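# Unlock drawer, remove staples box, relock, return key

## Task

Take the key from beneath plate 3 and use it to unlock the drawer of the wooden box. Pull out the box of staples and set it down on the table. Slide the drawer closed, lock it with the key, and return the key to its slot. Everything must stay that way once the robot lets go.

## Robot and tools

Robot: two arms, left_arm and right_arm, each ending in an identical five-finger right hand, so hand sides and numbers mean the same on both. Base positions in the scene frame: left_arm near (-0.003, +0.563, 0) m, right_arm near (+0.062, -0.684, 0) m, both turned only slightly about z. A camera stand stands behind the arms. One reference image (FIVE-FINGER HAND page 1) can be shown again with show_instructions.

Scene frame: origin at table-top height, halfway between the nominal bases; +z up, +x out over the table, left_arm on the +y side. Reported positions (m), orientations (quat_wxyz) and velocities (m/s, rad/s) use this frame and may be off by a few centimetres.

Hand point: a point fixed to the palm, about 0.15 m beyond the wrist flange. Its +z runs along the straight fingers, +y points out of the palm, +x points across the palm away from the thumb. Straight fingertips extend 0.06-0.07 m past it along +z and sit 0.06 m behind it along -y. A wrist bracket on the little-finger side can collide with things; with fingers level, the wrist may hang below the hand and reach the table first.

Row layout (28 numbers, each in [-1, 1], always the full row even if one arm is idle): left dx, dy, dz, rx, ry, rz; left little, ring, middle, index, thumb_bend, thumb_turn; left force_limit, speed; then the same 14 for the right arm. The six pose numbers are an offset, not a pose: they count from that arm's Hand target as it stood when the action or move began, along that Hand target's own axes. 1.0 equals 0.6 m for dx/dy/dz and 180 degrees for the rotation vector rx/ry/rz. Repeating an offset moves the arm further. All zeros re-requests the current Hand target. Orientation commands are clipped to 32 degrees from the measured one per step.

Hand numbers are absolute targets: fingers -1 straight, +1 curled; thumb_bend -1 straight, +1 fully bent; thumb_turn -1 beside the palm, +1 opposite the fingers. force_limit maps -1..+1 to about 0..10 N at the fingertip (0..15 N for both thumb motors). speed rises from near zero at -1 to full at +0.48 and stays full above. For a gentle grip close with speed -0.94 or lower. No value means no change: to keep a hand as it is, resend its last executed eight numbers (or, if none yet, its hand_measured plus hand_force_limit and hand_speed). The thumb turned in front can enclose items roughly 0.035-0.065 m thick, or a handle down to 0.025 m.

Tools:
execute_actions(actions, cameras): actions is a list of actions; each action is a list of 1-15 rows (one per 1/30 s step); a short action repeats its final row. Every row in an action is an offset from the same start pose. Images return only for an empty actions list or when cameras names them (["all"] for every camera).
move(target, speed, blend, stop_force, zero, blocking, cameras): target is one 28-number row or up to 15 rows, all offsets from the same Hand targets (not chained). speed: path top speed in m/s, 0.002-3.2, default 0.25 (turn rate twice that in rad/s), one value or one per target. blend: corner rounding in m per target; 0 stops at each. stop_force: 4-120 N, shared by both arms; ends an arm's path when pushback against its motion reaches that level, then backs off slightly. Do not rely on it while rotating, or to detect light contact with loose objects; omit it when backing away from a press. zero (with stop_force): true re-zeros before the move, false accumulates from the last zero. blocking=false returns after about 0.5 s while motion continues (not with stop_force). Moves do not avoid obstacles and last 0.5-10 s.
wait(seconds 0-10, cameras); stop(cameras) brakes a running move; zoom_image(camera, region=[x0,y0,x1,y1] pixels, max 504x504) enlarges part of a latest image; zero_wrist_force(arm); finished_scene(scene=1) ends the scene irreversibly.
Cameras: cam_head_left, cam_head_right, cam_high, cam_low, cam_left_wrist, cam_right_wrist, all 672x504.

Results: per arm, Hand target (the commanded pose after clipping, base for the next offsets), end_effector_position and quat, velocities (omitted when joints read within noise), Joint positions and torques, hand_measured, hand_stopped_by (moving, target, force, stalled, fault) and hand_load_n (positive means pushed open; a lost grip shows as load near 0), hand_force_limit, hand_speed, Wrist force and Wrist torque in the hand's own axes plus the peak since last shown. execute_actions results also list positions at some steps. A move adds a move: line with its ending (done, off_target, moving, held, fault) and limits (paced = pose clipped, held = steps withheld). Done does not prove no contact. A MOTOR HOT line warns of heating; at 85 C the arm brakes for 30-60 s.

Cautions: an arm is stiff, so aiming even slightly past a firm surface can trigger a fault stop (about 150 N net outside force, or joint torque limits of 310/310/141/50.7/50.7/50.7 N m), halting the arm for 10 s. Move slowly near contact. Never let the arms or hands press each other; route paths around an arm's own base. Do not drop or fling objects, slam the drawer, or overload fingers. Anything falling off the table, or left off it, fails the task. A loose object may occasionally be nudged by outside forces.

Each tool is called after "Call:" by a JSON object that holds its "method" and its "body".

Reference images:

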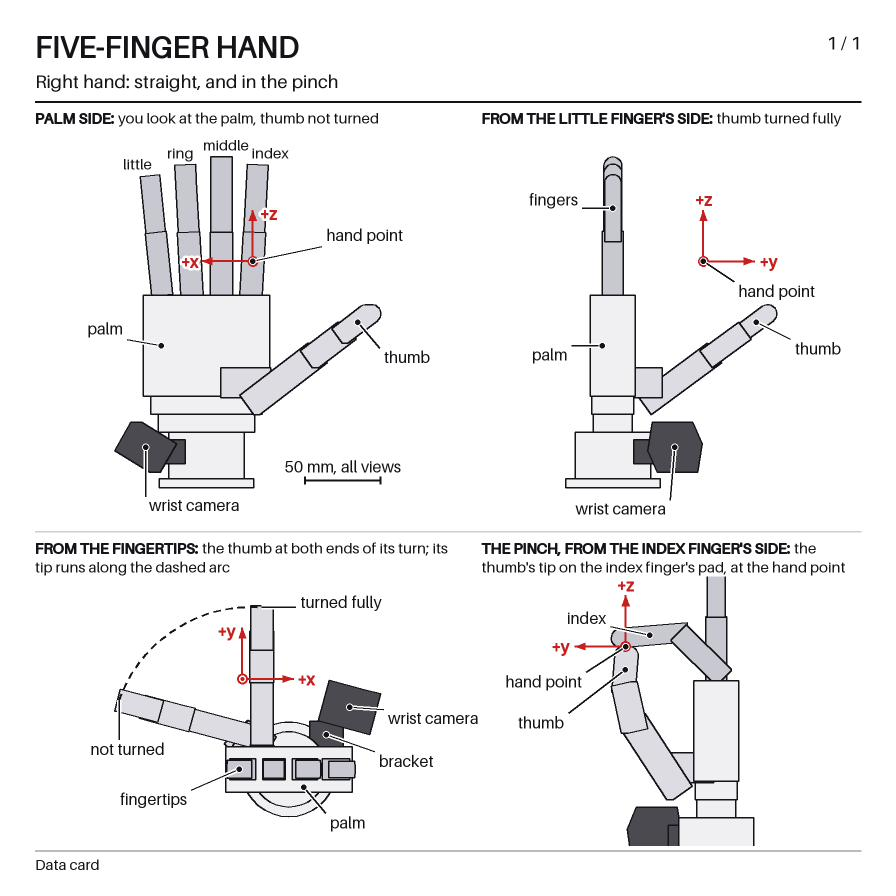

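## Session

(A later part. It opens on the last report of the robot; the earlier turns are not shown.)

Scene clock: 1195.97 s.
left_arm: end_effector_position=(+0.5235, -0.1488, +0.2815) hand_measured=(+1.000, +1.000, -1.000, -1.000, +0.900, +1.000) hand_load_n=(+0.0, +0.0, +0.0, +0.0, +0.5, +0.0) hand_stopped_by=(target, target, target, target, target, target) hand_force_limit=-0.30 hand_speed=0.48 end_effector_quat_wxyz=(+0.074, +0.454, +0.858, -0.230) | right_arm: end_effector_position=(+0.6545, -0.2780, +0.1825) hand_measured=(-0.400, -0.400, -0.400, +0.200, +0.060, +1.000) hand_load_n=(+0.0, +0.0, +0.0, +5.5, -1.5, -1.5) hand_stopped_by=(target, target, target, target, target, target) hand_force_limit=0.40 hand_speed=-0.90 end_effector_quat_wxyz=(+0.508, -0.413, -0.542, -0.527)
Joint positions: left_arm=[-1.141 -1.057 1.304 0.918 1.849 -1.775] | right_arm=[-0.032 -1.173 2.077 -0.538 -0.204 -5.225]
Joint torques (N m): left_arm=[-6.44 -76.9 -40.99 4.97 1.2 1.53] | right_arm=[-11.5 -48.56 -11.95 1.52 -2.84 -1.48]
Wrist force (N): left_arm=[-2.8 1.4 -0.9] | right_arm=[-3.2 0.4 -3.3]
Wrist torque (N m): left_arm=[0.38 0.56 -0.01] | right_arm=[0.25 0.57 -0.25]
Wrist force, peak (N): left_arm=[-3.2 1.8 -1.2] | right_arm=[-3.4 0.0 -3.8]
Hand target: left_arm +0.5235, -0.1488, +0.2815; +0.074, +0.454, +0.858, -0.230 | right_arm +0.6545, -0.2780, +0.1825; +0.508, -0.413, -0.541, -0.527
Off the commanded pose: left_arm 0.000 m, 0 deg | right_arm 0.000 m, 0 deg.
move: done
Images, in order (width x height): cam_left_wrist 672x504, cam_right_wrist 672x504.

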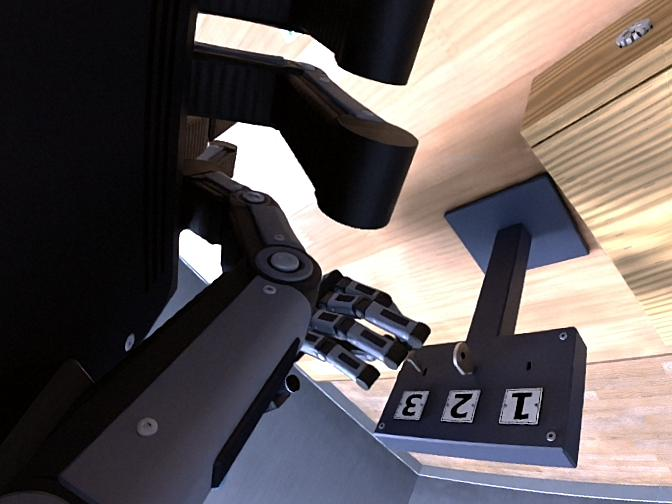

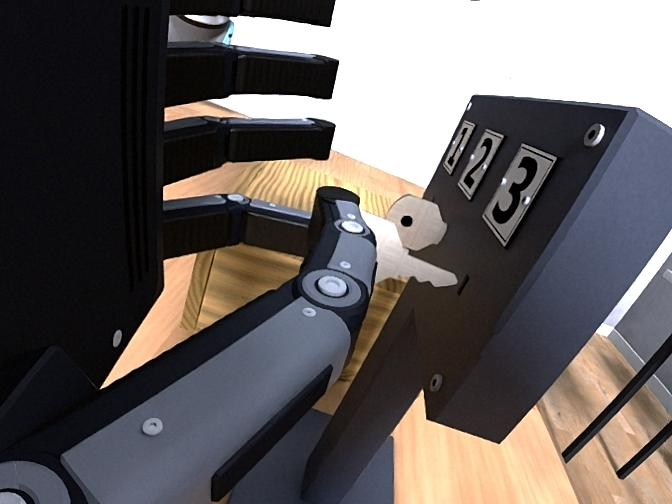

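Call:
{"method": "move", "body": {"target": [0,0,0,0,0,0,1,1,-1,-1,0.9,1,-0.3,0.48, -0.00013,0.00015,0.00149,0,0,0,-0.4,-0.4,-0.4,0.202,0.06,1,0.4,-0.9], "speed": 0.01, "cameras": ["cam_left_wrist","cam_right_wrist"]}}

Call:
{"method": "zoom_image", "body": {"camera": "cam_left_wrist", "region": [404, 350, 434, 380]}}

Call:
{"method": "zoom_image", "body": {"camera": "cam_right_wrist", "region": [400, 220, 490, 305]}}

Scene clock: 1198.30 s.
left_arm: end_effector_position=(+0.5235, -0.1488, +0.2815) hand_measured=(+1.000, +1.000, -1.000, -1.000, +0.900, +1.000) hand_load_n=(+0.0, +0.0, +0.0, +0.0, +0.0, +0.0) hand_stopped_by=(target, target, target, target, target, target) hand_force_limit=-0.30 hand_speed=0.48 end_effector_quat_wxyz=(+0.074, +0.454, +0.858, -0.230) | right_arm: end_effector_position=(+0.6545, -0.2771, +0.1825) hand_measured=(-0.400, -0.400, -0.400, +0.200, +0.060, +1.000) hand_load_n=(+0.0, +0.0, +0.0, +5.5, -1.5, -1.5) hand_stopped_by=(target, target, target, target, target, target) hand_force_limit=0.40 hand_speed=-0.90 end_effector_quat_wxyz=(+0.508, -0.413, -0.541, -0.527)
Joint positions: left_arm=[-1.141 -1.057 1.304 0.918 1.849 -1.775] | right_arm=[-0.03 -1.172 2.076 -0.534 -0.202 -5.228]
Joint torques (N m): left_arm=[-6.55 -78.33 -40.46 4.99 1.01 1.2] | right_arm=[4.97 -48.72 -36.19 3.39 1.23 -2.81]
Wrist force (N): left_arm=[-2.2 1.6 -0.6] | right_arm=[-3.2 -0.1 -3.4]
Wrist torque (N m): left_arm=[0.39 0.46 0.03] | right_arm=[0.18 0.55 -0.26]
Wrist force, peak (N): left_arm=[-2.9 1.8 -1.1] | right_arm=[-3.5 -0.1 -3.7]
Hand target: left_arm +0.5235, -0.1488, +0.2815; +0.074, +0.454, +0.858, -0.230 | right_arm +0.6545, -0.2771, +0.1825; +0.508, -0.413, -0.541, -0.527
Off the commanded pose: left_arm 0.000 m, 0 deg | right_arm 0.000 m, 0 deg.
move: done
Images, in order (width x height): cam_left_wrist 672x504, cam_right_wrist 672x504.

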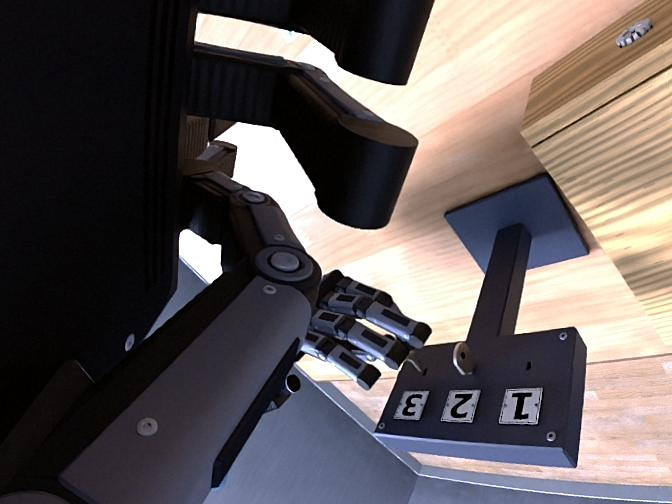

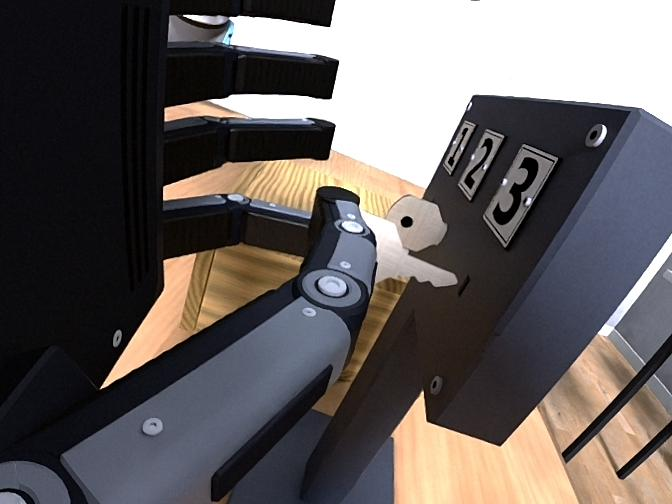

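Scaled by 16.800 from the camera's 672x504 image, which has a finer 960x720 frame.

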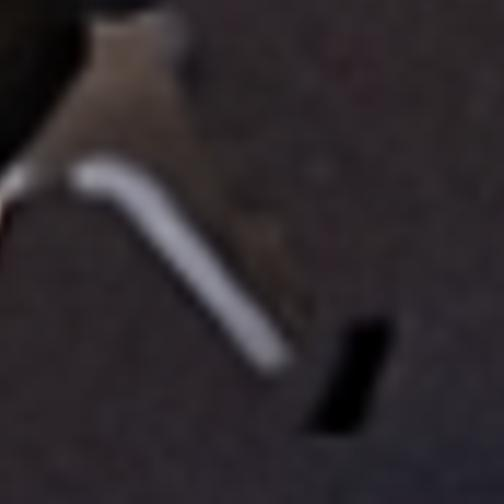

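Scaled by 5.600 from the camera's 672x504 image, which has a finer 960x720 frame.

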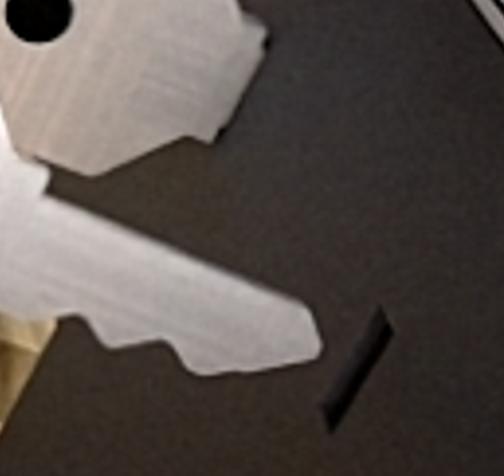

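Call:
{"method": "move", "body": {"target": [0,0,0,0,0,0,1,1,-1,-1,0.9,1,-0.3,0.48, -0.00036,0.00246,-0.00029,0,0,0,-0.4,-0.4,-0.4,0.202,0.06,1,0.4,-0.9], "speed": 0.01, "stop_force": 4, "cameras": ["cam_left_wrist","cam_right_wrist"]}}

Call:
{"method": "zoom_image", "body": {"camera": "cam_left_wrist", "region": [404, 350, 434, 380]}}

Call:
{"method": "zoom_image", "body": {"camera": "cam_right_wrist", "region": [400, 220, 490, 305]}}

Scene clock: 1199.77 s.
left_arm: end_effector_position=(+0.5235, -0.1488, +0.2815) hand_measured=(+1.000, +1.000, -1.000, -1.000, +0.900, +1.000) hand_load_n=(+0.0, +0.0, +0.0, +0.0, +0.0, +0.0) hand_stopped_by=(target, target, target, target, target, target) hand_force_limit=-0.30 hand_speed=0.48 end_effector_quat_wxyz=(+0.074, +0.454, +0.858, -0.230) | right_arm: end_effector_position=(+0.6560, -0.2771, +0.1825) hand_measured=(-0.400, -0.400, -0.400, +0.200, +0.060, +1.000) hand_load_n=(+0.0, +0.0, +0.0, +6.0, -1.5, -1.5) hand_stopped_by=(target, target, target, target, target, target) hand_force_limit=0.40 hand_speed=-0.90 end_effector_quat_wxyz=(+0.508, -0.413, -0.541, -0.527)
Joint positions: left_arm=[-1.141 -1.057 1.304 0.918 1.849 -1.775] | right_arm=[-0.03 -1.17 2.073 -0.533 -0.202 -5.228]
Joint torques (N m): left_arm=[-6.78 -78.3 -39.72 4.91 1.11 1.08] | right_arm=[8.76 -55.4 -29.01 2.56 1.55 -3]
Wrist force (N): left_arm=[-2.7 1.3 -1.3] | right_arm=[-3.0 0.1 -3.3]
Wrist torque (N m): left_arm=[0.39 0.55 -0.01] | right_arm=[0.21 0.53 -0.24]
Wrist force, peak (N): left_arm=[-3.0 1.6 -1.3] | right_arm=[-3.5 0.3 -3.6]
Hand target: left_arm +0.5235, -0.1488, +0.2815; +0.074, +0.454, +0.858, -0.230 | right_arm +0.6560, -0.2771, +0.1825; +0.508, -0.413, -0.541, -0.527
Off the commanded pose: left_arm 0.000 m, 0 deg | right_arm 0.000 m, 0 deg.
move: done
Images, in order (width x height): cam_left_wrist 672x504, cam_right_wrist 672x504.

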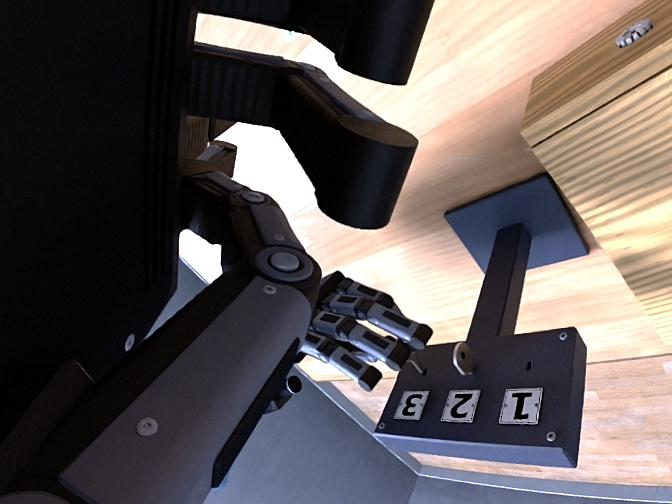

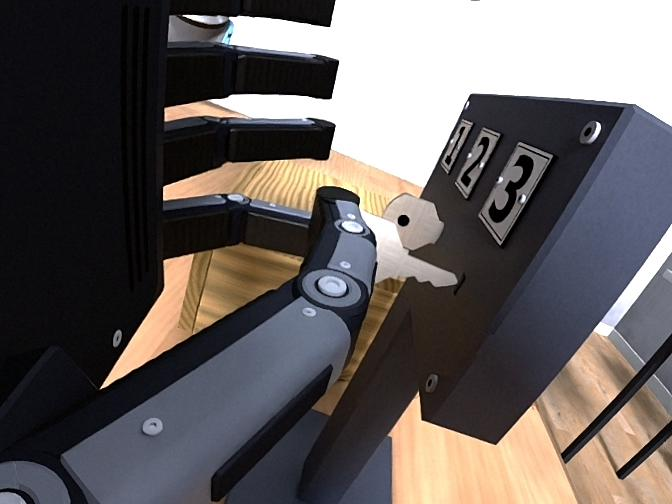

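Scaled by 16.800 from the camera's 672x504 image, which has a finer 960x720 frame.

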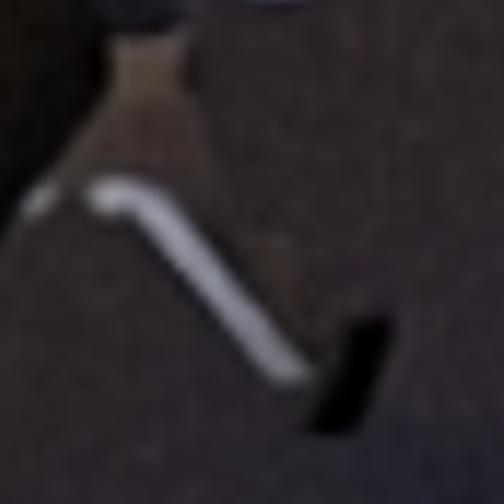

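Scaled by 5.600 from the camera's 672x504 image, which has a finer 960x720 frame.

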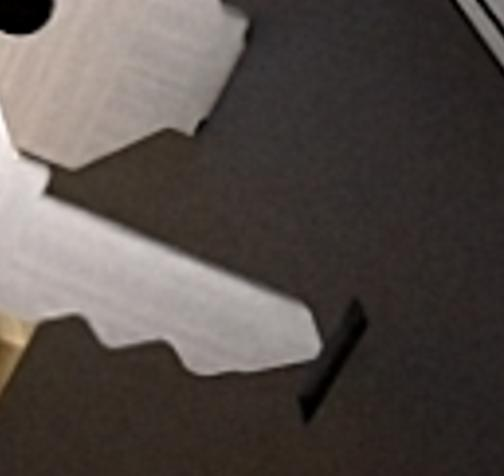

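Call:
{"method": "move", "body": {"target": [0,0,0,0,0,0,1,1,-1,-1,0.9,1,-0.3,0.48, -0.00131,-0.0002,-0.0001,0,0,-0.0111,-0.4,-0.4,-0.4,0.202,0.06,1,0.4,-0.9], "speed": 0.01, "cameras": ["cam_left_wrist","cam_right_wrist"]}}

Call:
{"method": "zoom_image", "body": {"camera": "cam_left_wrist", "region": [404, 350, 434, 380]}}

Call:
{"method": "zoom_image", "body": {"camera": "cam_right_wrist", "region": [400, 220, 490, 305]}}

Scene clock: 1203.57 s.
left_arm: end_effector_position=(+0.5235, -0.1488, +0.2815) hand_measured=(+1.000, +1.000, -1.000, -1.000, +0.900, +1.000) hand_load_n=(+0.0, +0.0, +0.0, +0.0, +0.5, -0.5) hand_stopped_by=(target, target, target, target, target, target) hand_force_limit=-0.30 hand_speed=0.48 end_effector_quat_wxyz=(+0.074, +0.454, +0.858, -0.230) | right_arm: end_effector_position=(+0.6560, -0.2771, +0.1817) hand_measured=(-0.400, -0.400, -0.400, +0.200, +0.060, +1.000) hand_load_n=(+0.0, +0.0, +0.0, +5.5, -1.5, -1.5) hand_stopped_by=(target, target, target, target, target, target) hand_force_limit=0.40 hand_speed=-0.90 end_effector_quat_wxyz=(+0.499, -0.403, -0.549, -0.536)
Joint positions: left_arm=[-1.141 -1.057 1.304 0.918 1.849 -1.775] | right_arm=[-0.03 -1.166 2.076 -0.539 -0.202 -5.263]
Joint torques (N m): left_arm=[-6.3 -77.66 -39.69 4.94 1.18 1.17] | right_arm=[7.84 -49.29 -11.05 1.66 1.4 -1.28]
Wrist force (N): left_arm=[-2.8 1.7 -0.6] | right_arm=[-3.2 0.2 -3.5]
Wrist torque (N m): left_arm=[0.41 0.55 0.00] | right_arm=[0.24 0.57 -0.25]
Wrist force, peak (N): left_arm=[-3.0 2.0 -0.8] | right_arm=[-3.4 -0.3 -3.7]
Hand target: left_arm +0.5235, -0.1488, +0.2815; +0.074, +0.454, +0.858, -0.230 | right_arm +0.6560, -0.2771, +0.1817; +0.499, -0.403, -0.549, -0.536
Off the commanded pose: left_arm 0.000 m, 0 deg | right_arm 0.000 m, 0 deg.
move: done
Images, in order (width x height): cam_left_wrist 672x504, cam_right_wrist 672x504.

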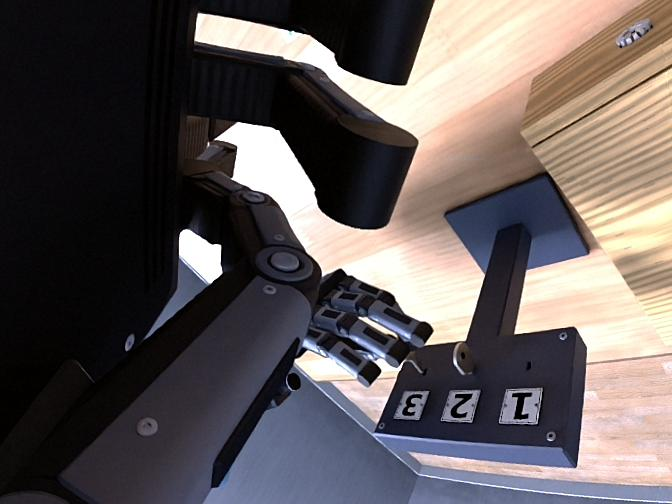

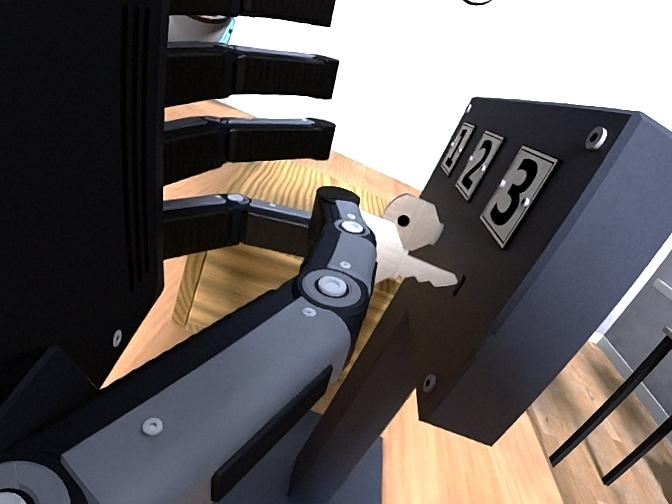

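Scaled by 16.800 from the camera's 672x504 image, which has a finer 960x720 frame.

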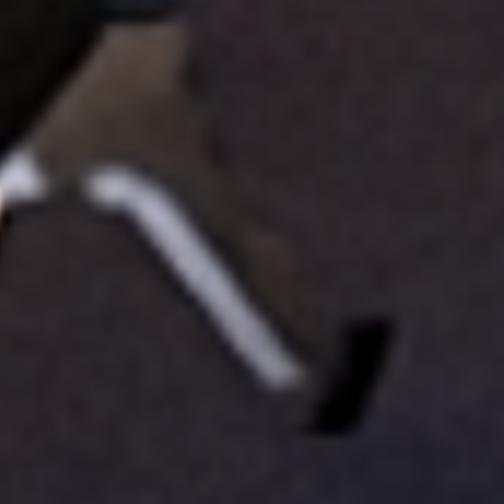

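Scaled by 5.600 from the camera's 672x504 image, which has a finer 960x720 frame.

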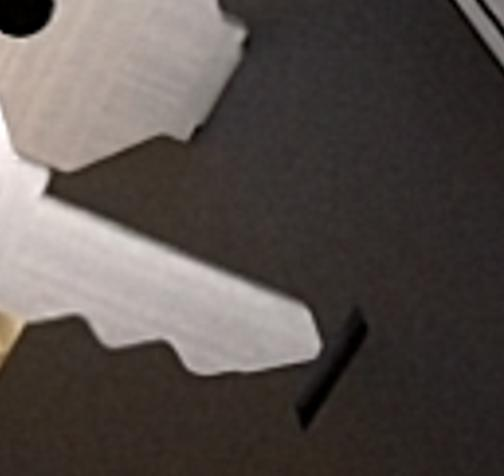

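Call:
{"method": "move", "body": {"target": [0,0,0,0,0,0,1,1,-1,-1,0.9,1,-0.3,0.48, -0.00101,0.00233,-0.00033,0,0,0,-0.4,-0.4,-0.4,0.202,0.06,1,0.4,-0.9], "speed": 0.01, "stop_force": 4, "cameras": ["cam_left_wrist","cam_right_wrist"]}}

Call:
{"method": "zoom_image", "body": {"camera": "cam_left_wrist", "region": [404, 350, 434, 380]}}

Call:
{"method": "zoom_image", "body": {"camera": "cam_right_wrist", "region": [400, 220, 490, 305]}}

Scene clock: 1205.43 s.
left_arm: end_effector_position=(+0.5235, -0.1488, +0.2815) hand_measured=(+1.000, +1.000, -1.000, -1.000, +0.900, +1.000) hand_load_n=(+0.0, +0.0, +0.0, -0.5, +0.0, +0.0) hand_stopped_by=(target, target, target, target, target, target) hand_force_limit=-0.30 hand_speed=0.48 end_effector_quat_wxyz=(+0.074, +0.454, +0.858, -0.230) | right_arm: end_effector_position=(+0.6575, -0.2771, +0.1813) hand_measured=(-0.400, -0.400, -0.400, +0.200, +0.060, +1.000) hand_load_n=(+0.0, +0.0, +0.0, +5.5, -1.5, -1.5) hand_stopped_by=(target, target, target, target, target, target) hand_force_limit=0.40 hand_speed=-0.90 end_effector_quat_wxyz=(+0.499, -0.403, -0.549, -0.536)
Joint positions: left_arm=[-1.141 -1.057 1.304 0.918 1.849 -1.775] | right_arm=[-0.03 -1.164 2.073 -0.538 -0.202 -5.263]
Joint torques (N m): left_arm=[-6.91 -78.65 -38.7 4.67 1.09 1.15] | right_arm=[6.73 -56.68 -29.68 3.49 1.51 -3.07]
Wrist force (N): left_arm=[-2.6 1.5 -0.8] | right_arm=[-3.3 0.1 -3.3]
Wrist torque (N m): left_arm=[0.39 0.53 0.00] | right_arm=[0.22 0.58 -0.26]
Wrist force, peak (N): left_arm=[-2.9 1.9 -0.9] | right_arm=[-3.7 0.2 -3.5]
Hand target: left_arm +0.5235, -0.1488, +0.2815; +0.074, +0.454, +0.858, -0.230 | right_arm +0.6575, -0.2771, +0.1813; +0.499, -0.403, -0.549, -0.536
Off the commanded pose: left_arm 0.000 m, 0 deg | right_arm 0.000 m, 0 deg.
move: done
Images, in order (width x height): cam_left_wrist 672x504, cam_right_wrist 672x504.

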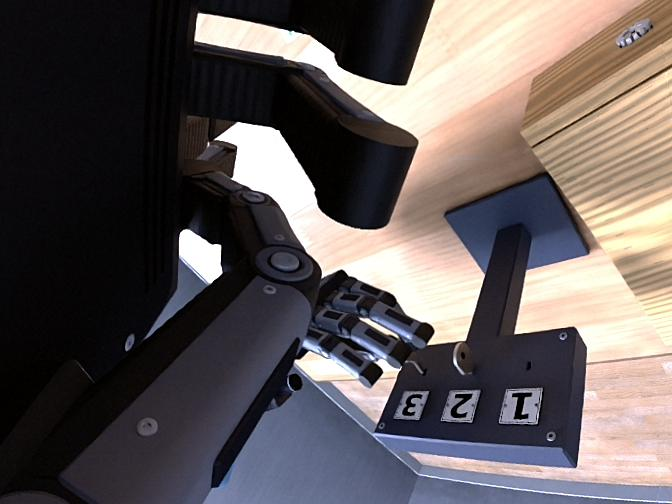

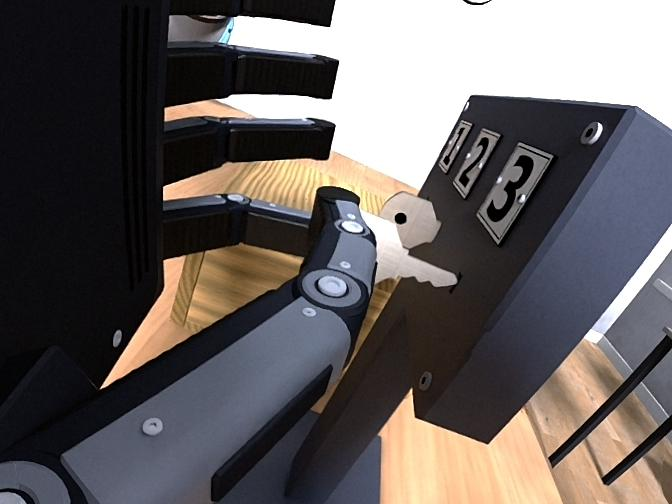

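Scaled by 16.800 from the camera's 672x504 image, which has a finer 960x720 frame.

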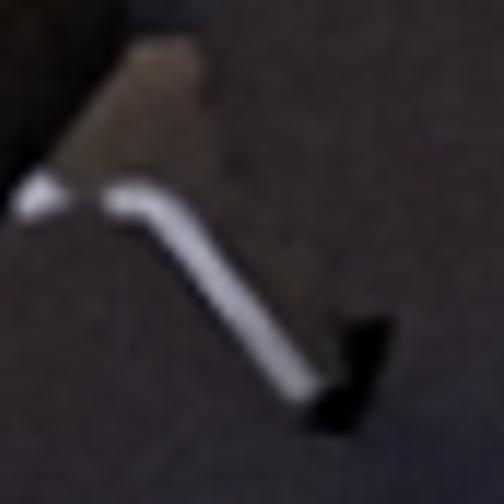

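Scaled by 5.600 from the camera's 672x504 image, which has a finer 960x720 frame.

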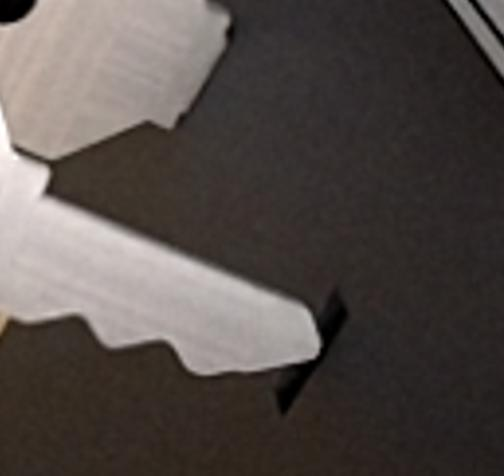

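Call:
{"method": "move", "body": {"target": [0,0,0,0,0,0,1,1,-1,-1,0.9,1,-0.3,0.48, -0.00044,0.00244,-0.00029,0,0,0,-0.4,-0.4,-0.4,0.202,0.06,1,0.4,-0.9], "speed": 0.01, "stop_force": 4, "cameras": ["cam_left_wrist","cam_right_wrist"]}}

Call:
{"method": "zoom_image", "body": {"camera": "cam_left_wrist", "region": [404, 350, 434, 380]}}

Call:
{"method": "zoom_image", "body": {"camera": "cam_right_wrist", "region": [400, 220, 490, 305]}}

Scene clock: 1207.20 s.
left_arm: end_effector_position=(+0.5235, -0.1488, +0.2815) hand_measured=(+1.000, +1.000, -1.000, -1.000, +0.900, +1.000) hand_load_n=(+0.0, +0.0, +0.0, +0.0, +0.0, +0.0) hand_stopped_by=(target, target, target, target, target, target) hand_force_limit=-0.30 hand_speed=0.48 end_effector_quat_wxyz=(+0.074, +0.454, +0.858, -0.230) | right_arm: end_effector_position=(+0.6581, -0.2771, +0.1813) hand_measured=(-0.400, -0.400, -0.400, +0.200, +0.060, +1.000) hand_load_n=(+0.0, +0.0, +0.0, +6.5, -2.5, -1.5) hand_stopped_by=(target, target, target, target, target, target) hand_force_limit=0.40 hand_speed=-0.90 end_effector_quat_wxyz=(+0.499, -0.403, -0.549, -0.536)
Joint positions: left_arm=[-1.141 -1.057 1.304 0.918 1.849 -1.775] | right_arm=[-0.03 -1.163 2.071 -0.537 -0.202 -5.263]
Joint torques (N m): left_arm=[-5.26 -77.9 -37.89 4.96 0.75 1.1] | right_arm=[-5.89 -78.64 -11.91 -0.52 0.04 -0.5]
Wrist force (N): left_arm=[-2.6 1.3 -0.6] | right_arm=[-2.7 -3.0 -2.7]
Wrist torque (N m): left_arm=[0.35 0.53 -0.01] | right_arm=[0.26 0.56 -0.26]
Wrist force, peak (N): left_arm=[-2.9 2.0 -1.0] | right_arm=[-2.6 -5.5 -2.4]
Hand target: left_arm +0.5235, -0.1488, +0.2815; +0.074, +0.454, +0.858, -0.230 | right_arm +0.6581, -0.2771, +0.1814; +0.499, -0.403, -0.549, -0.536 (not the last commanded pose)
Off the commanded pose: left_arm 0.000 m, 0 deg | right_arm 0.001 m, 0 deg.
move: contact (right_arm)
Images, in order (width x height): cam_left_wrist 672x504, cam_right_wrist 672x504.

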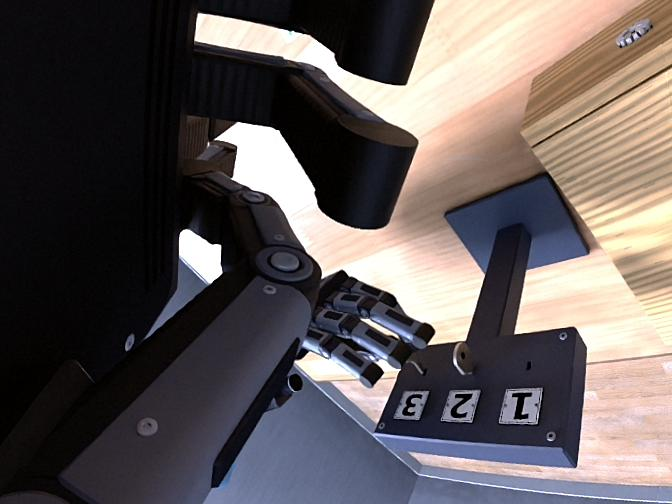

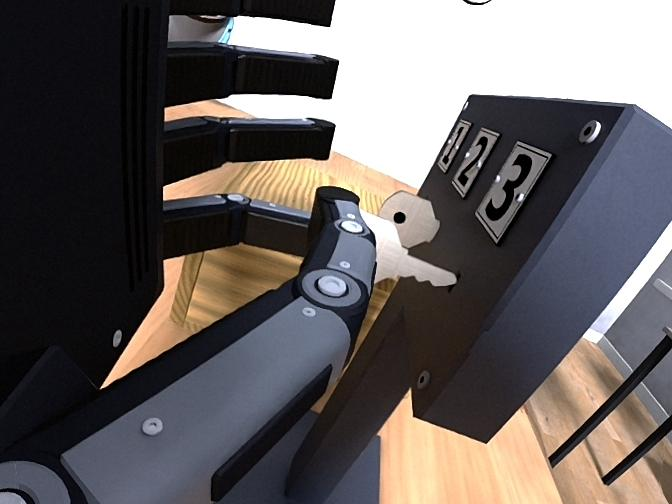

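Scaled by 16.800 from the camera's 672x504 image, which has a finer 960x720 frame.

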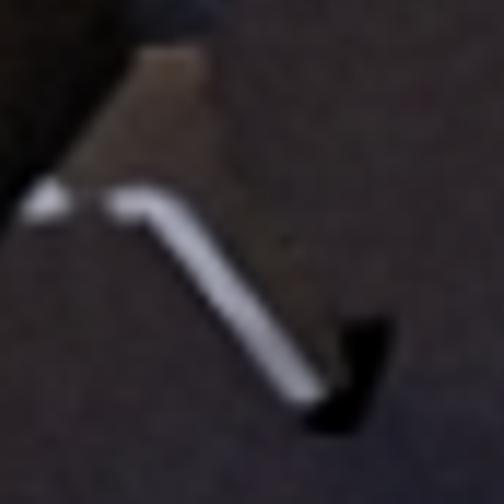

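Scaled by 5.600 from the camera's 672x504 image, which has a finer 960x720 frame.

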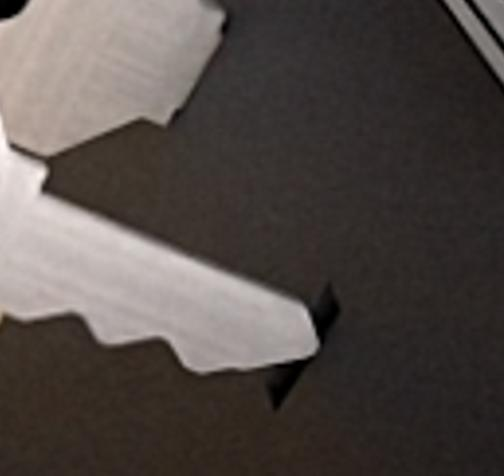

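Call:
{"method": "zoom_image", "body": {"camera": "cam_left_wrist", "region": [418, 362, 430, 378]}}

Call:
{"method": "zoom_image", "body": {"camera": "cam_right_wrist", "region": [444, 265, 464, 295]}}

Scaled by 31.500 from the camera's 672x504 image, which has a finer 960x720 frame.

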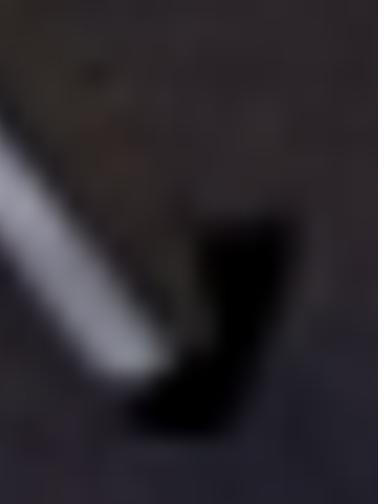

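Scaled by 16.800 from the camera's 672x504 image, which has a finer 960x720 frame.

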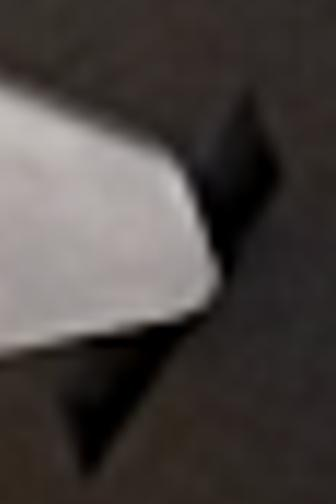

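Call:
{"method": "move", "body": {"target": [[0,0,0,0,0,0,1,1,-1,-1,0.9,1,-0.3,0.48, 0.00024,-0.0013,0.00015,0,0,0,-0.4,-0.4,-0.4,0.202,0.06,1,0.4,-0.9],[0,0,0,0,0,0,1,1,-1,-1,0.9,1,-0.3,0.48, 0.00015,-0.0012,0.00114,0,0,0,-0.4,-0.4,-0.4,0.202,0.06,1,0.4,-0.9]], "speed": 0.01}}

Call:
{"method": "move", "body": {"target": [0,0,0,0,0,0,1,1,-1,-1,0.9,1,-0.3,0.48, -0.0006,0.00326,-0.00039,0,0,0,-0.4,-0.4,-0.4,0.202,0.06,1,0.4,-0.9], "speed": 0.01, "stop_force": 4, "cameras": ["cam_left_wrist","cam_right_wrist"]}}

Call:
{"method": "zoom_image", "body": {"camera": "cam_left_wrist", "region": [404, 350, 434, 380]}}

Call:
{"method": "zoom_image", "body": {"camera": "cam_right_wrist", "region": [400, 220, 490, 305]}}

Scene clock: 1210.13 s.
left_arm: end_effector_position=(+0.5235, -0.1488, +0.2815) hand_measured=(+1.000, +1.000, -1.000, -1.000, +0.900, +1.000) hand_load_n=(+0.0, +0.0, +0.0, +0.0, +0.0, +0.0) hand_stopped_by=(target, target, target, target, target, target) hand_force_limit=-0.30 hand_speed=0.48 end_effector_quat_wxyz=(+0.074, +0.454, +0.858, -0.230) | right_arm: end_effector_position=(+0.6572, -0.2765, +0.1814) hand_measured=(-0.400, -0.400, -0.400, +0.200, +0.060, +1.000) hand_load_n=(+0.0, +0.0, +0.0, +5.5, -1.5, -1.5) hand_stopped_by=(target, target, target, target, target, target) hand_force_limit=0.40 hand_speed=-0.90 end_effector_quat_wxyz=(+0.499, -0.403, -0.549, -0.536)
Joint positions: left_arm=[-1.141 -1.057 1.304 0.918 1.849 -1.775] | right_arm=[-0.029 -1.164 2.073 -0.536 -0.201 -5.265]
Joint torques (N m): left_arm=[-5.31 -78.46 -38.07 4.98 1.09 1.1] | right_arm=[-2.94 -46.74 -35.64 3.14 0.93 -2.95]
Wrist force (N): left_arm=[-2.5 1.4 -0.8] | right_arm=[-3.4 -0.1 -3.6]
Wrist torque (N m): left_arm=[0.38 0.51 0.00] | right_arm=[0.20 0.59 -0.27]
Wrist force, peak (N): left_arm=[-2.9 2.1 -1.1] | right_arm=[-3.1 -3.6 -3.0]
Hand target: left_arm +0.5235, -0.1488, +0.2815; +0.074, +0.454, +0.858, -0.230 | right_arm +0.6573, -0.2765, +0.1814; +0.499, -0.403, -0.549, -0.536
Off the commanded pose: left_arm 0.000 m, 0 deg | right_arm 0.000 m, 0 deg.
move: done

Scene clock: 1211.20 s.
left_arm: end_effector_position=(+0.5235, -0.1488, +0.2815) hand_measured=(+1.000, +1.000, -1.000, -1.000, +0.900, +1.000) hand_load_n=(+0.0, +0.0, +0.0, +0.0, +0.0, +0.0) hand_stopped_by=(target, target, target, target, target, target) hand_force_limit=-0.30 hand_speed=0.48 end_effector_quat_wxyz=(+0.074, +0.454, +0.858, -0.230) | right_arm: end_effector_position=(+0.6593, -0.2765, +0.1814) hand_measured=(-0.400, -0.400, -0.400, +0.200, +0.060, +1.000) hand_load_n=(+0.0, +0.0, +0.0, +6.0, -2.0, -1.5) hand_stopped_by=(target, target, target, target, target, target) hand_force_limit=0.40 hand_speed=-0.90 end_effector_quat_wxyz=(+0.499, -0.403, -0.549, -0.536)
Joint positions: left_arm=[-1.141 -1.057 1.304 0.918 1.849 -1.775] | right_arm=[-0.029 -1.161 2.068 -0.534 -0.201 -5.266]
Joint torques (N m): left_arm=[-7.59 -79.7 -37.53 4.92 0.9 1.02] | right_arm=[7.48 -59.72 -25.39 2.45 1.12 -3.05]
Wrist force (N): left_arm=[-3.1 1.3 -0.9] | right_arm=[-3.0 -0.1 -3.4]
Wrist torque (N m): left_arm=[0.37 0.60 -0.04] | right_arm=[0.20 0.53 -0.24]
Wrist force, peak (N): left_arm=[-3.1 1.4 -0.9] | right_arm=[-3.5 0.3 -3.6]
Hand target: left_arm +0.5235, -0.1488, +0.2815; +0.074, +0.454, +0.858, -0.230 | right_arm +0.6593, -0.2765, +0.1814; +0.499, -0.403, -0.549, -0.536
Off the commanded pose: left_arm 0.000 m, 0 deg | right_arm 0.000 m, 0 deg.
move: done
Images, in order (width x height): cam_left_wrist 672x504, cam_right_wrist 672x504.

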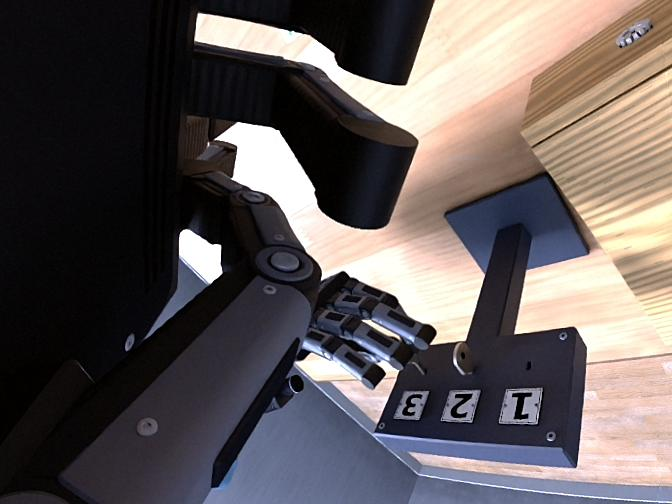

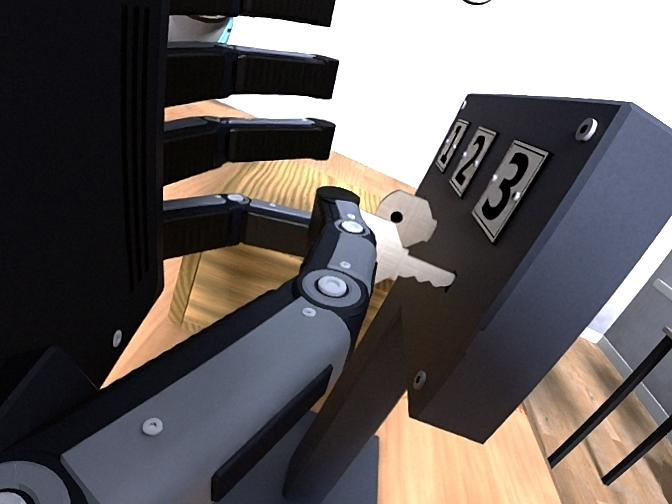

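Scaled by 16.800 from the camera's 672x504 image, which has a finer 960x720 frame.

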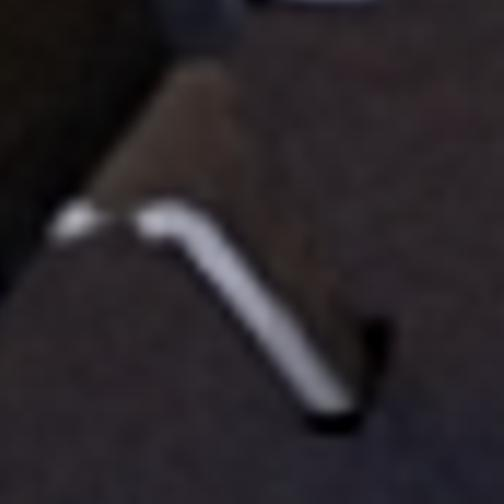

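Scaled by 5.600 from the camera's 672x504 image, which has a finer 960x720 frame.

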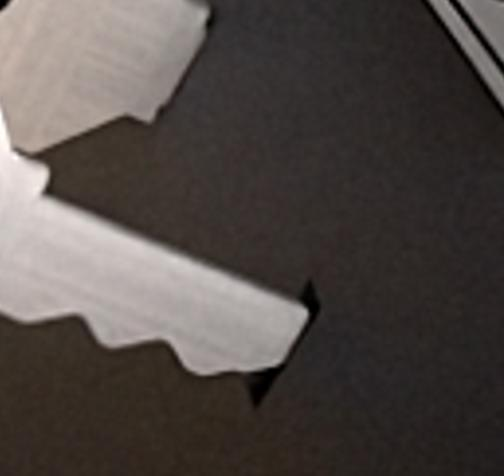

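Call:
{"method": "move", "body": {"target": [0,0,0,0,0,0,1,1,-1,-1,0.9,1,-0.3,0.48, -0.0006,0.00326,-0.00039,0,0,0,-0.4,-0.4,-0.4,0.202,0.06,1,0.4,-0.9], "speed": 0.01, "stop_force": 4, "cameras": ["cam_left_wrist","cam_right_wrist"]}}

Call:
{"method": "zoom_image", "body": {"camera": "cam_left_wrist", "region": [404, 350, 434, 380]}}

Call:
{"method": "zoom_image", "body": {"camera": "cam_right_wrist", "region": [400, 220, 490, 305]}}

Scene clock: 1213.27 s.
left_arm: end_effector_position=(+0.5235, -0.1488, +0.2815) hand_measured=(+1.000, +1.000, -1.000, -1.000, +0.900, +1.000) hand_load_n=(+0.0, +0.0, -0.5, +0.0, +0.0, +0.0) hand_stopped_by=(target, target, target, target, target, target) hand_force_limit=-0.30 hand_speed=0.48 end_effector_quat_wxyz=(+0.074, +0.454, +0.858, -0.230) | right_arm: end_effector_position=(+0.6613, -0.2765, +0.1813) hand_measured=(-0.400, -0.400, -0.400, +0.200, +0.060, +1.000) hand_load_n=(+0.0, +0.0, +0.0, +5.5, -1.5, -1.0) hand_stopped_by=(target, target, target, target, target, target) hand_force_limit=0.40 hand_speed=-0.90 end_effector_quat_wxyz=(+0.499, -0.403, -0.549, -0.536)
Joint positions: left_arm=[-1.141 -1.057 1.304 0.918 1.849 -1.775] | right_arm=[-0.028 -1.159 2.064 -0.532 -0.2 -5.266]
Joint torques (N m): left_arm=[-5.34 -77.78 -37.04 4.9 0.86 0.97] | right_arm=[4.48 -56.68 -27.4 2.4 1.66 -3]
Wrist force (N): left_arm=[-2.8 1.8 -0.9] | right_arm=[-3.0 -0.9 -3.3]
Wrist torque (N m): left_arm=[0.44 0.56 0.00] | right_arm=[0.22 0.57 -0.26]
Wrist force, peak (N): left_arm=[-3.0 1.6 -1.2] | right_arm=[-3.5 -0.1 -3.6]
Hand target: left_arm +0.5235, -0.1488, +0.2815; +0.074, +0.454, +0.858, -0.230 | right_arm +0.6613, -0.2765, +0.1813; +0.499, -0.403, -0.549, -0.536
Off the commanded pose: left_arm 0.000 m, 0 deg | right_arm 0.000 m, 0 deg.
move: done
Images, in order (width x height): cam_left_wrist 672x504, cam_right_wrist 672x504.

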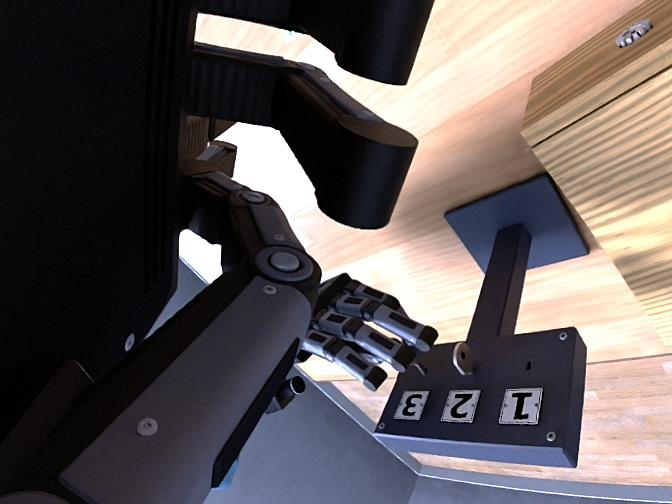

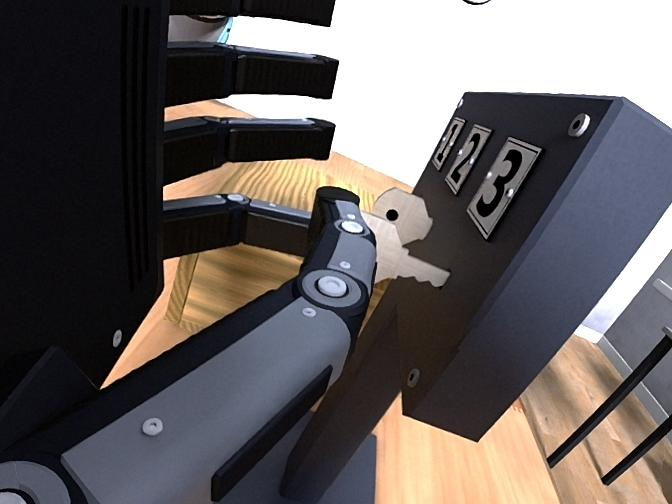

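Scaled by 16.800 from the camera's 672x504 image, which has a finer 960x720 frame.

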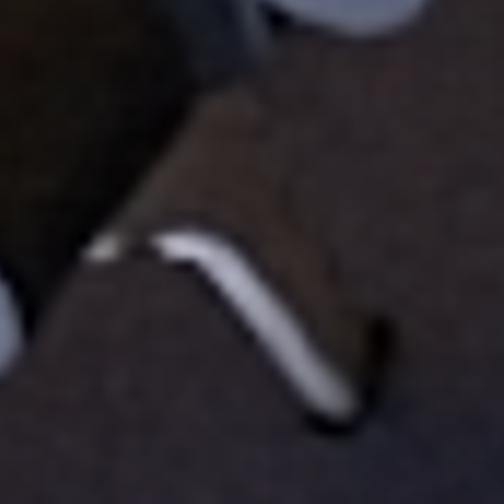

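Scaled by 5.600 from the camera's 672x504 image, which has a finer 960x720 frame.

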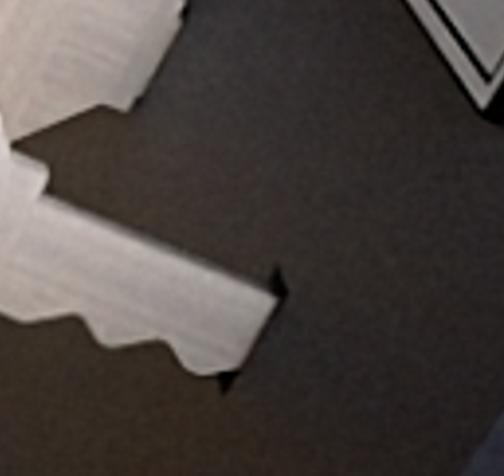

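Call:
{"method": "move", "body": {"target": [0,0,0,0,0,0,1,1,-1,-1,0.9,1,-0.3,0.48, -0.00092,0.00491,-0.00041,0,0,0,-0.4,-0.4,-0.4,0.202,0.06,1,0.4,-0.9], "speed": 0.01, "stop_force": 4, "cameras": ["cam_left_wrist","cam_right_wrist"]}}

Call:
{"method": "zoom_image", "body": {"camera": "cam_left_wrist", "region": [404, 350, 434, 380]}}

Call:
{"method": "zoom_image", "body": {"camera": "cam_right_wrist", "region": [400, 220, 490, 305]}}

Scene clock: 1214.70 s.
left_arm: end_effector_position=(+0.5235, -0.1488, +0.2815) hand_measured=(+1.000, +1.000, -1.000, -1.000, +0.900, +1.000) hand_load_n=(+0.0, +0.0, +0.0, +0.0, +0.0, +0.0) hand_stopped_by=(target, target, target, target, target, target) hand_force_limit=-0.30 hand_speed=0.48 end_effector_quat_wxyz=(+0.074, +0.454, +0.858, -0.230) | right_arm: end_effector_position=(+0.6644, -0.2764, +0.1813) hand_measured=(-0.400, -0.400, -0.400, +0.200, +0.060, +1.000) hand_load_n=(+0.0, +0.0, +0.0, +6.5, -2.0, -0.5) hand_stopped_by=(target, target, target, target, target, target) hand_force_limit=0.40 hand_speed=-0.90 end_effector_quat_wxyz=(+0.499, -0.403, -0.549, -0.536)
Joint positions: left_arm=[-1.141 -1.057 1.304 0.918 1.849 -1.775] | right_arm=[-0.028 -1.155 2.058 -0.529 -0.2 -5.267]
Joint torques (N m): left_arm=[-4.18 -78.54 -36.8 4.91 1 0.91] | right_arm=[4.72 -65.22 -21.78 1.33 1.6 -2.59]
Wrist force (N): left_arm=[-2.5 1.6 -1.0] | right_arm=[-2.9 -1.9 -3.4]
Wrist torque (N m): left_arm=[0.41 0.52 0.00] | right_arm=[0.23 0.56 -0.25]
Wrist force, peak (N): left_arm=[-2.7 2.2 -1.0] | right_arm=[-2.7 -2.1 -3.8]
Hand target: left_arm +0.5235, -0.1488, +0.2815; +0.074, +0.454, +0.858, -0.230 | right_arm +0.6643, -0.2764, +0.1813; +0.499, -0.403, -0.549, -0.536
Off the commanded pose: left_arm 0.000 m, 0 deg | right_arm 0.000 m, 0 deg.
move: done
Images, in order (width x height): cam_left_wrist 672x504, cam_right_wrist 672x504.

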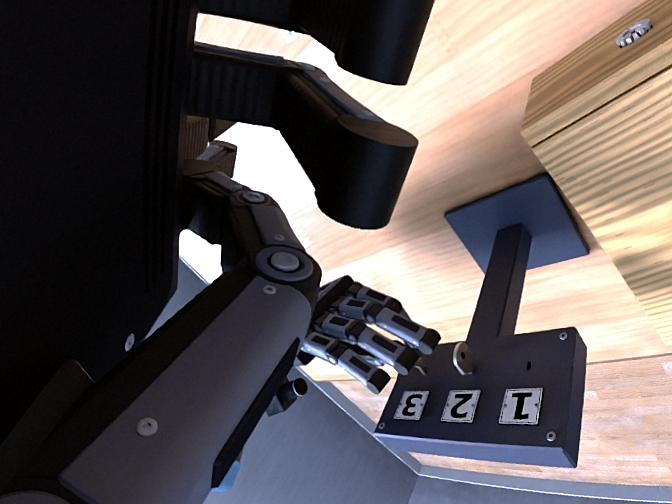

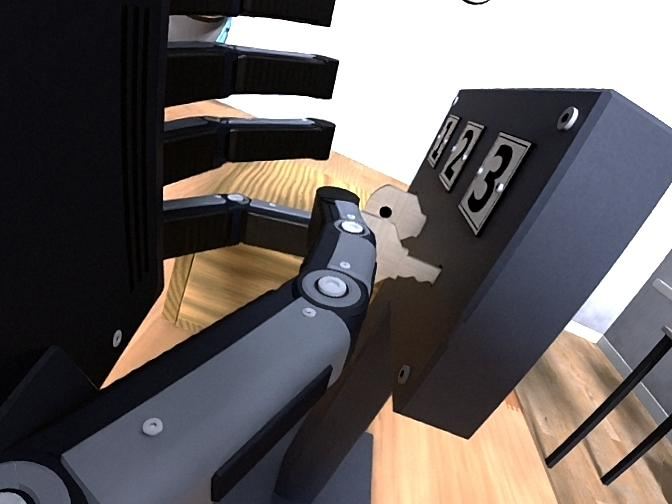

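Scaled by 16.800 from the camera's 672x504 image, which has a finer 960x720 frame.

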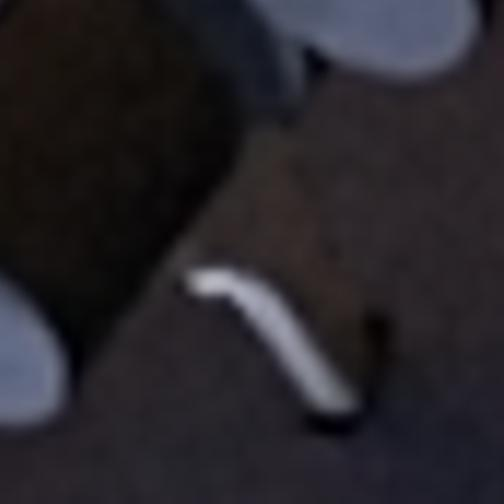

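Scaled by 5.600 from the camera's 672x504 image, which has a finer 960x720 frame.

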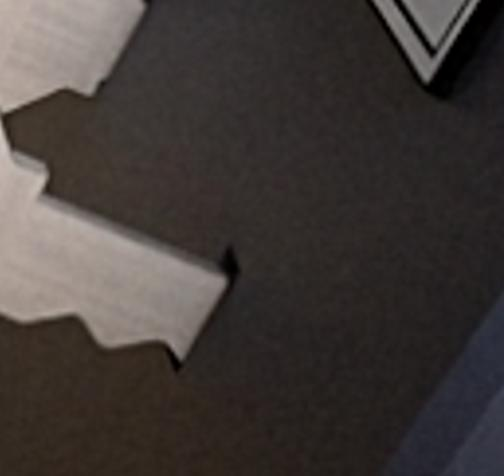

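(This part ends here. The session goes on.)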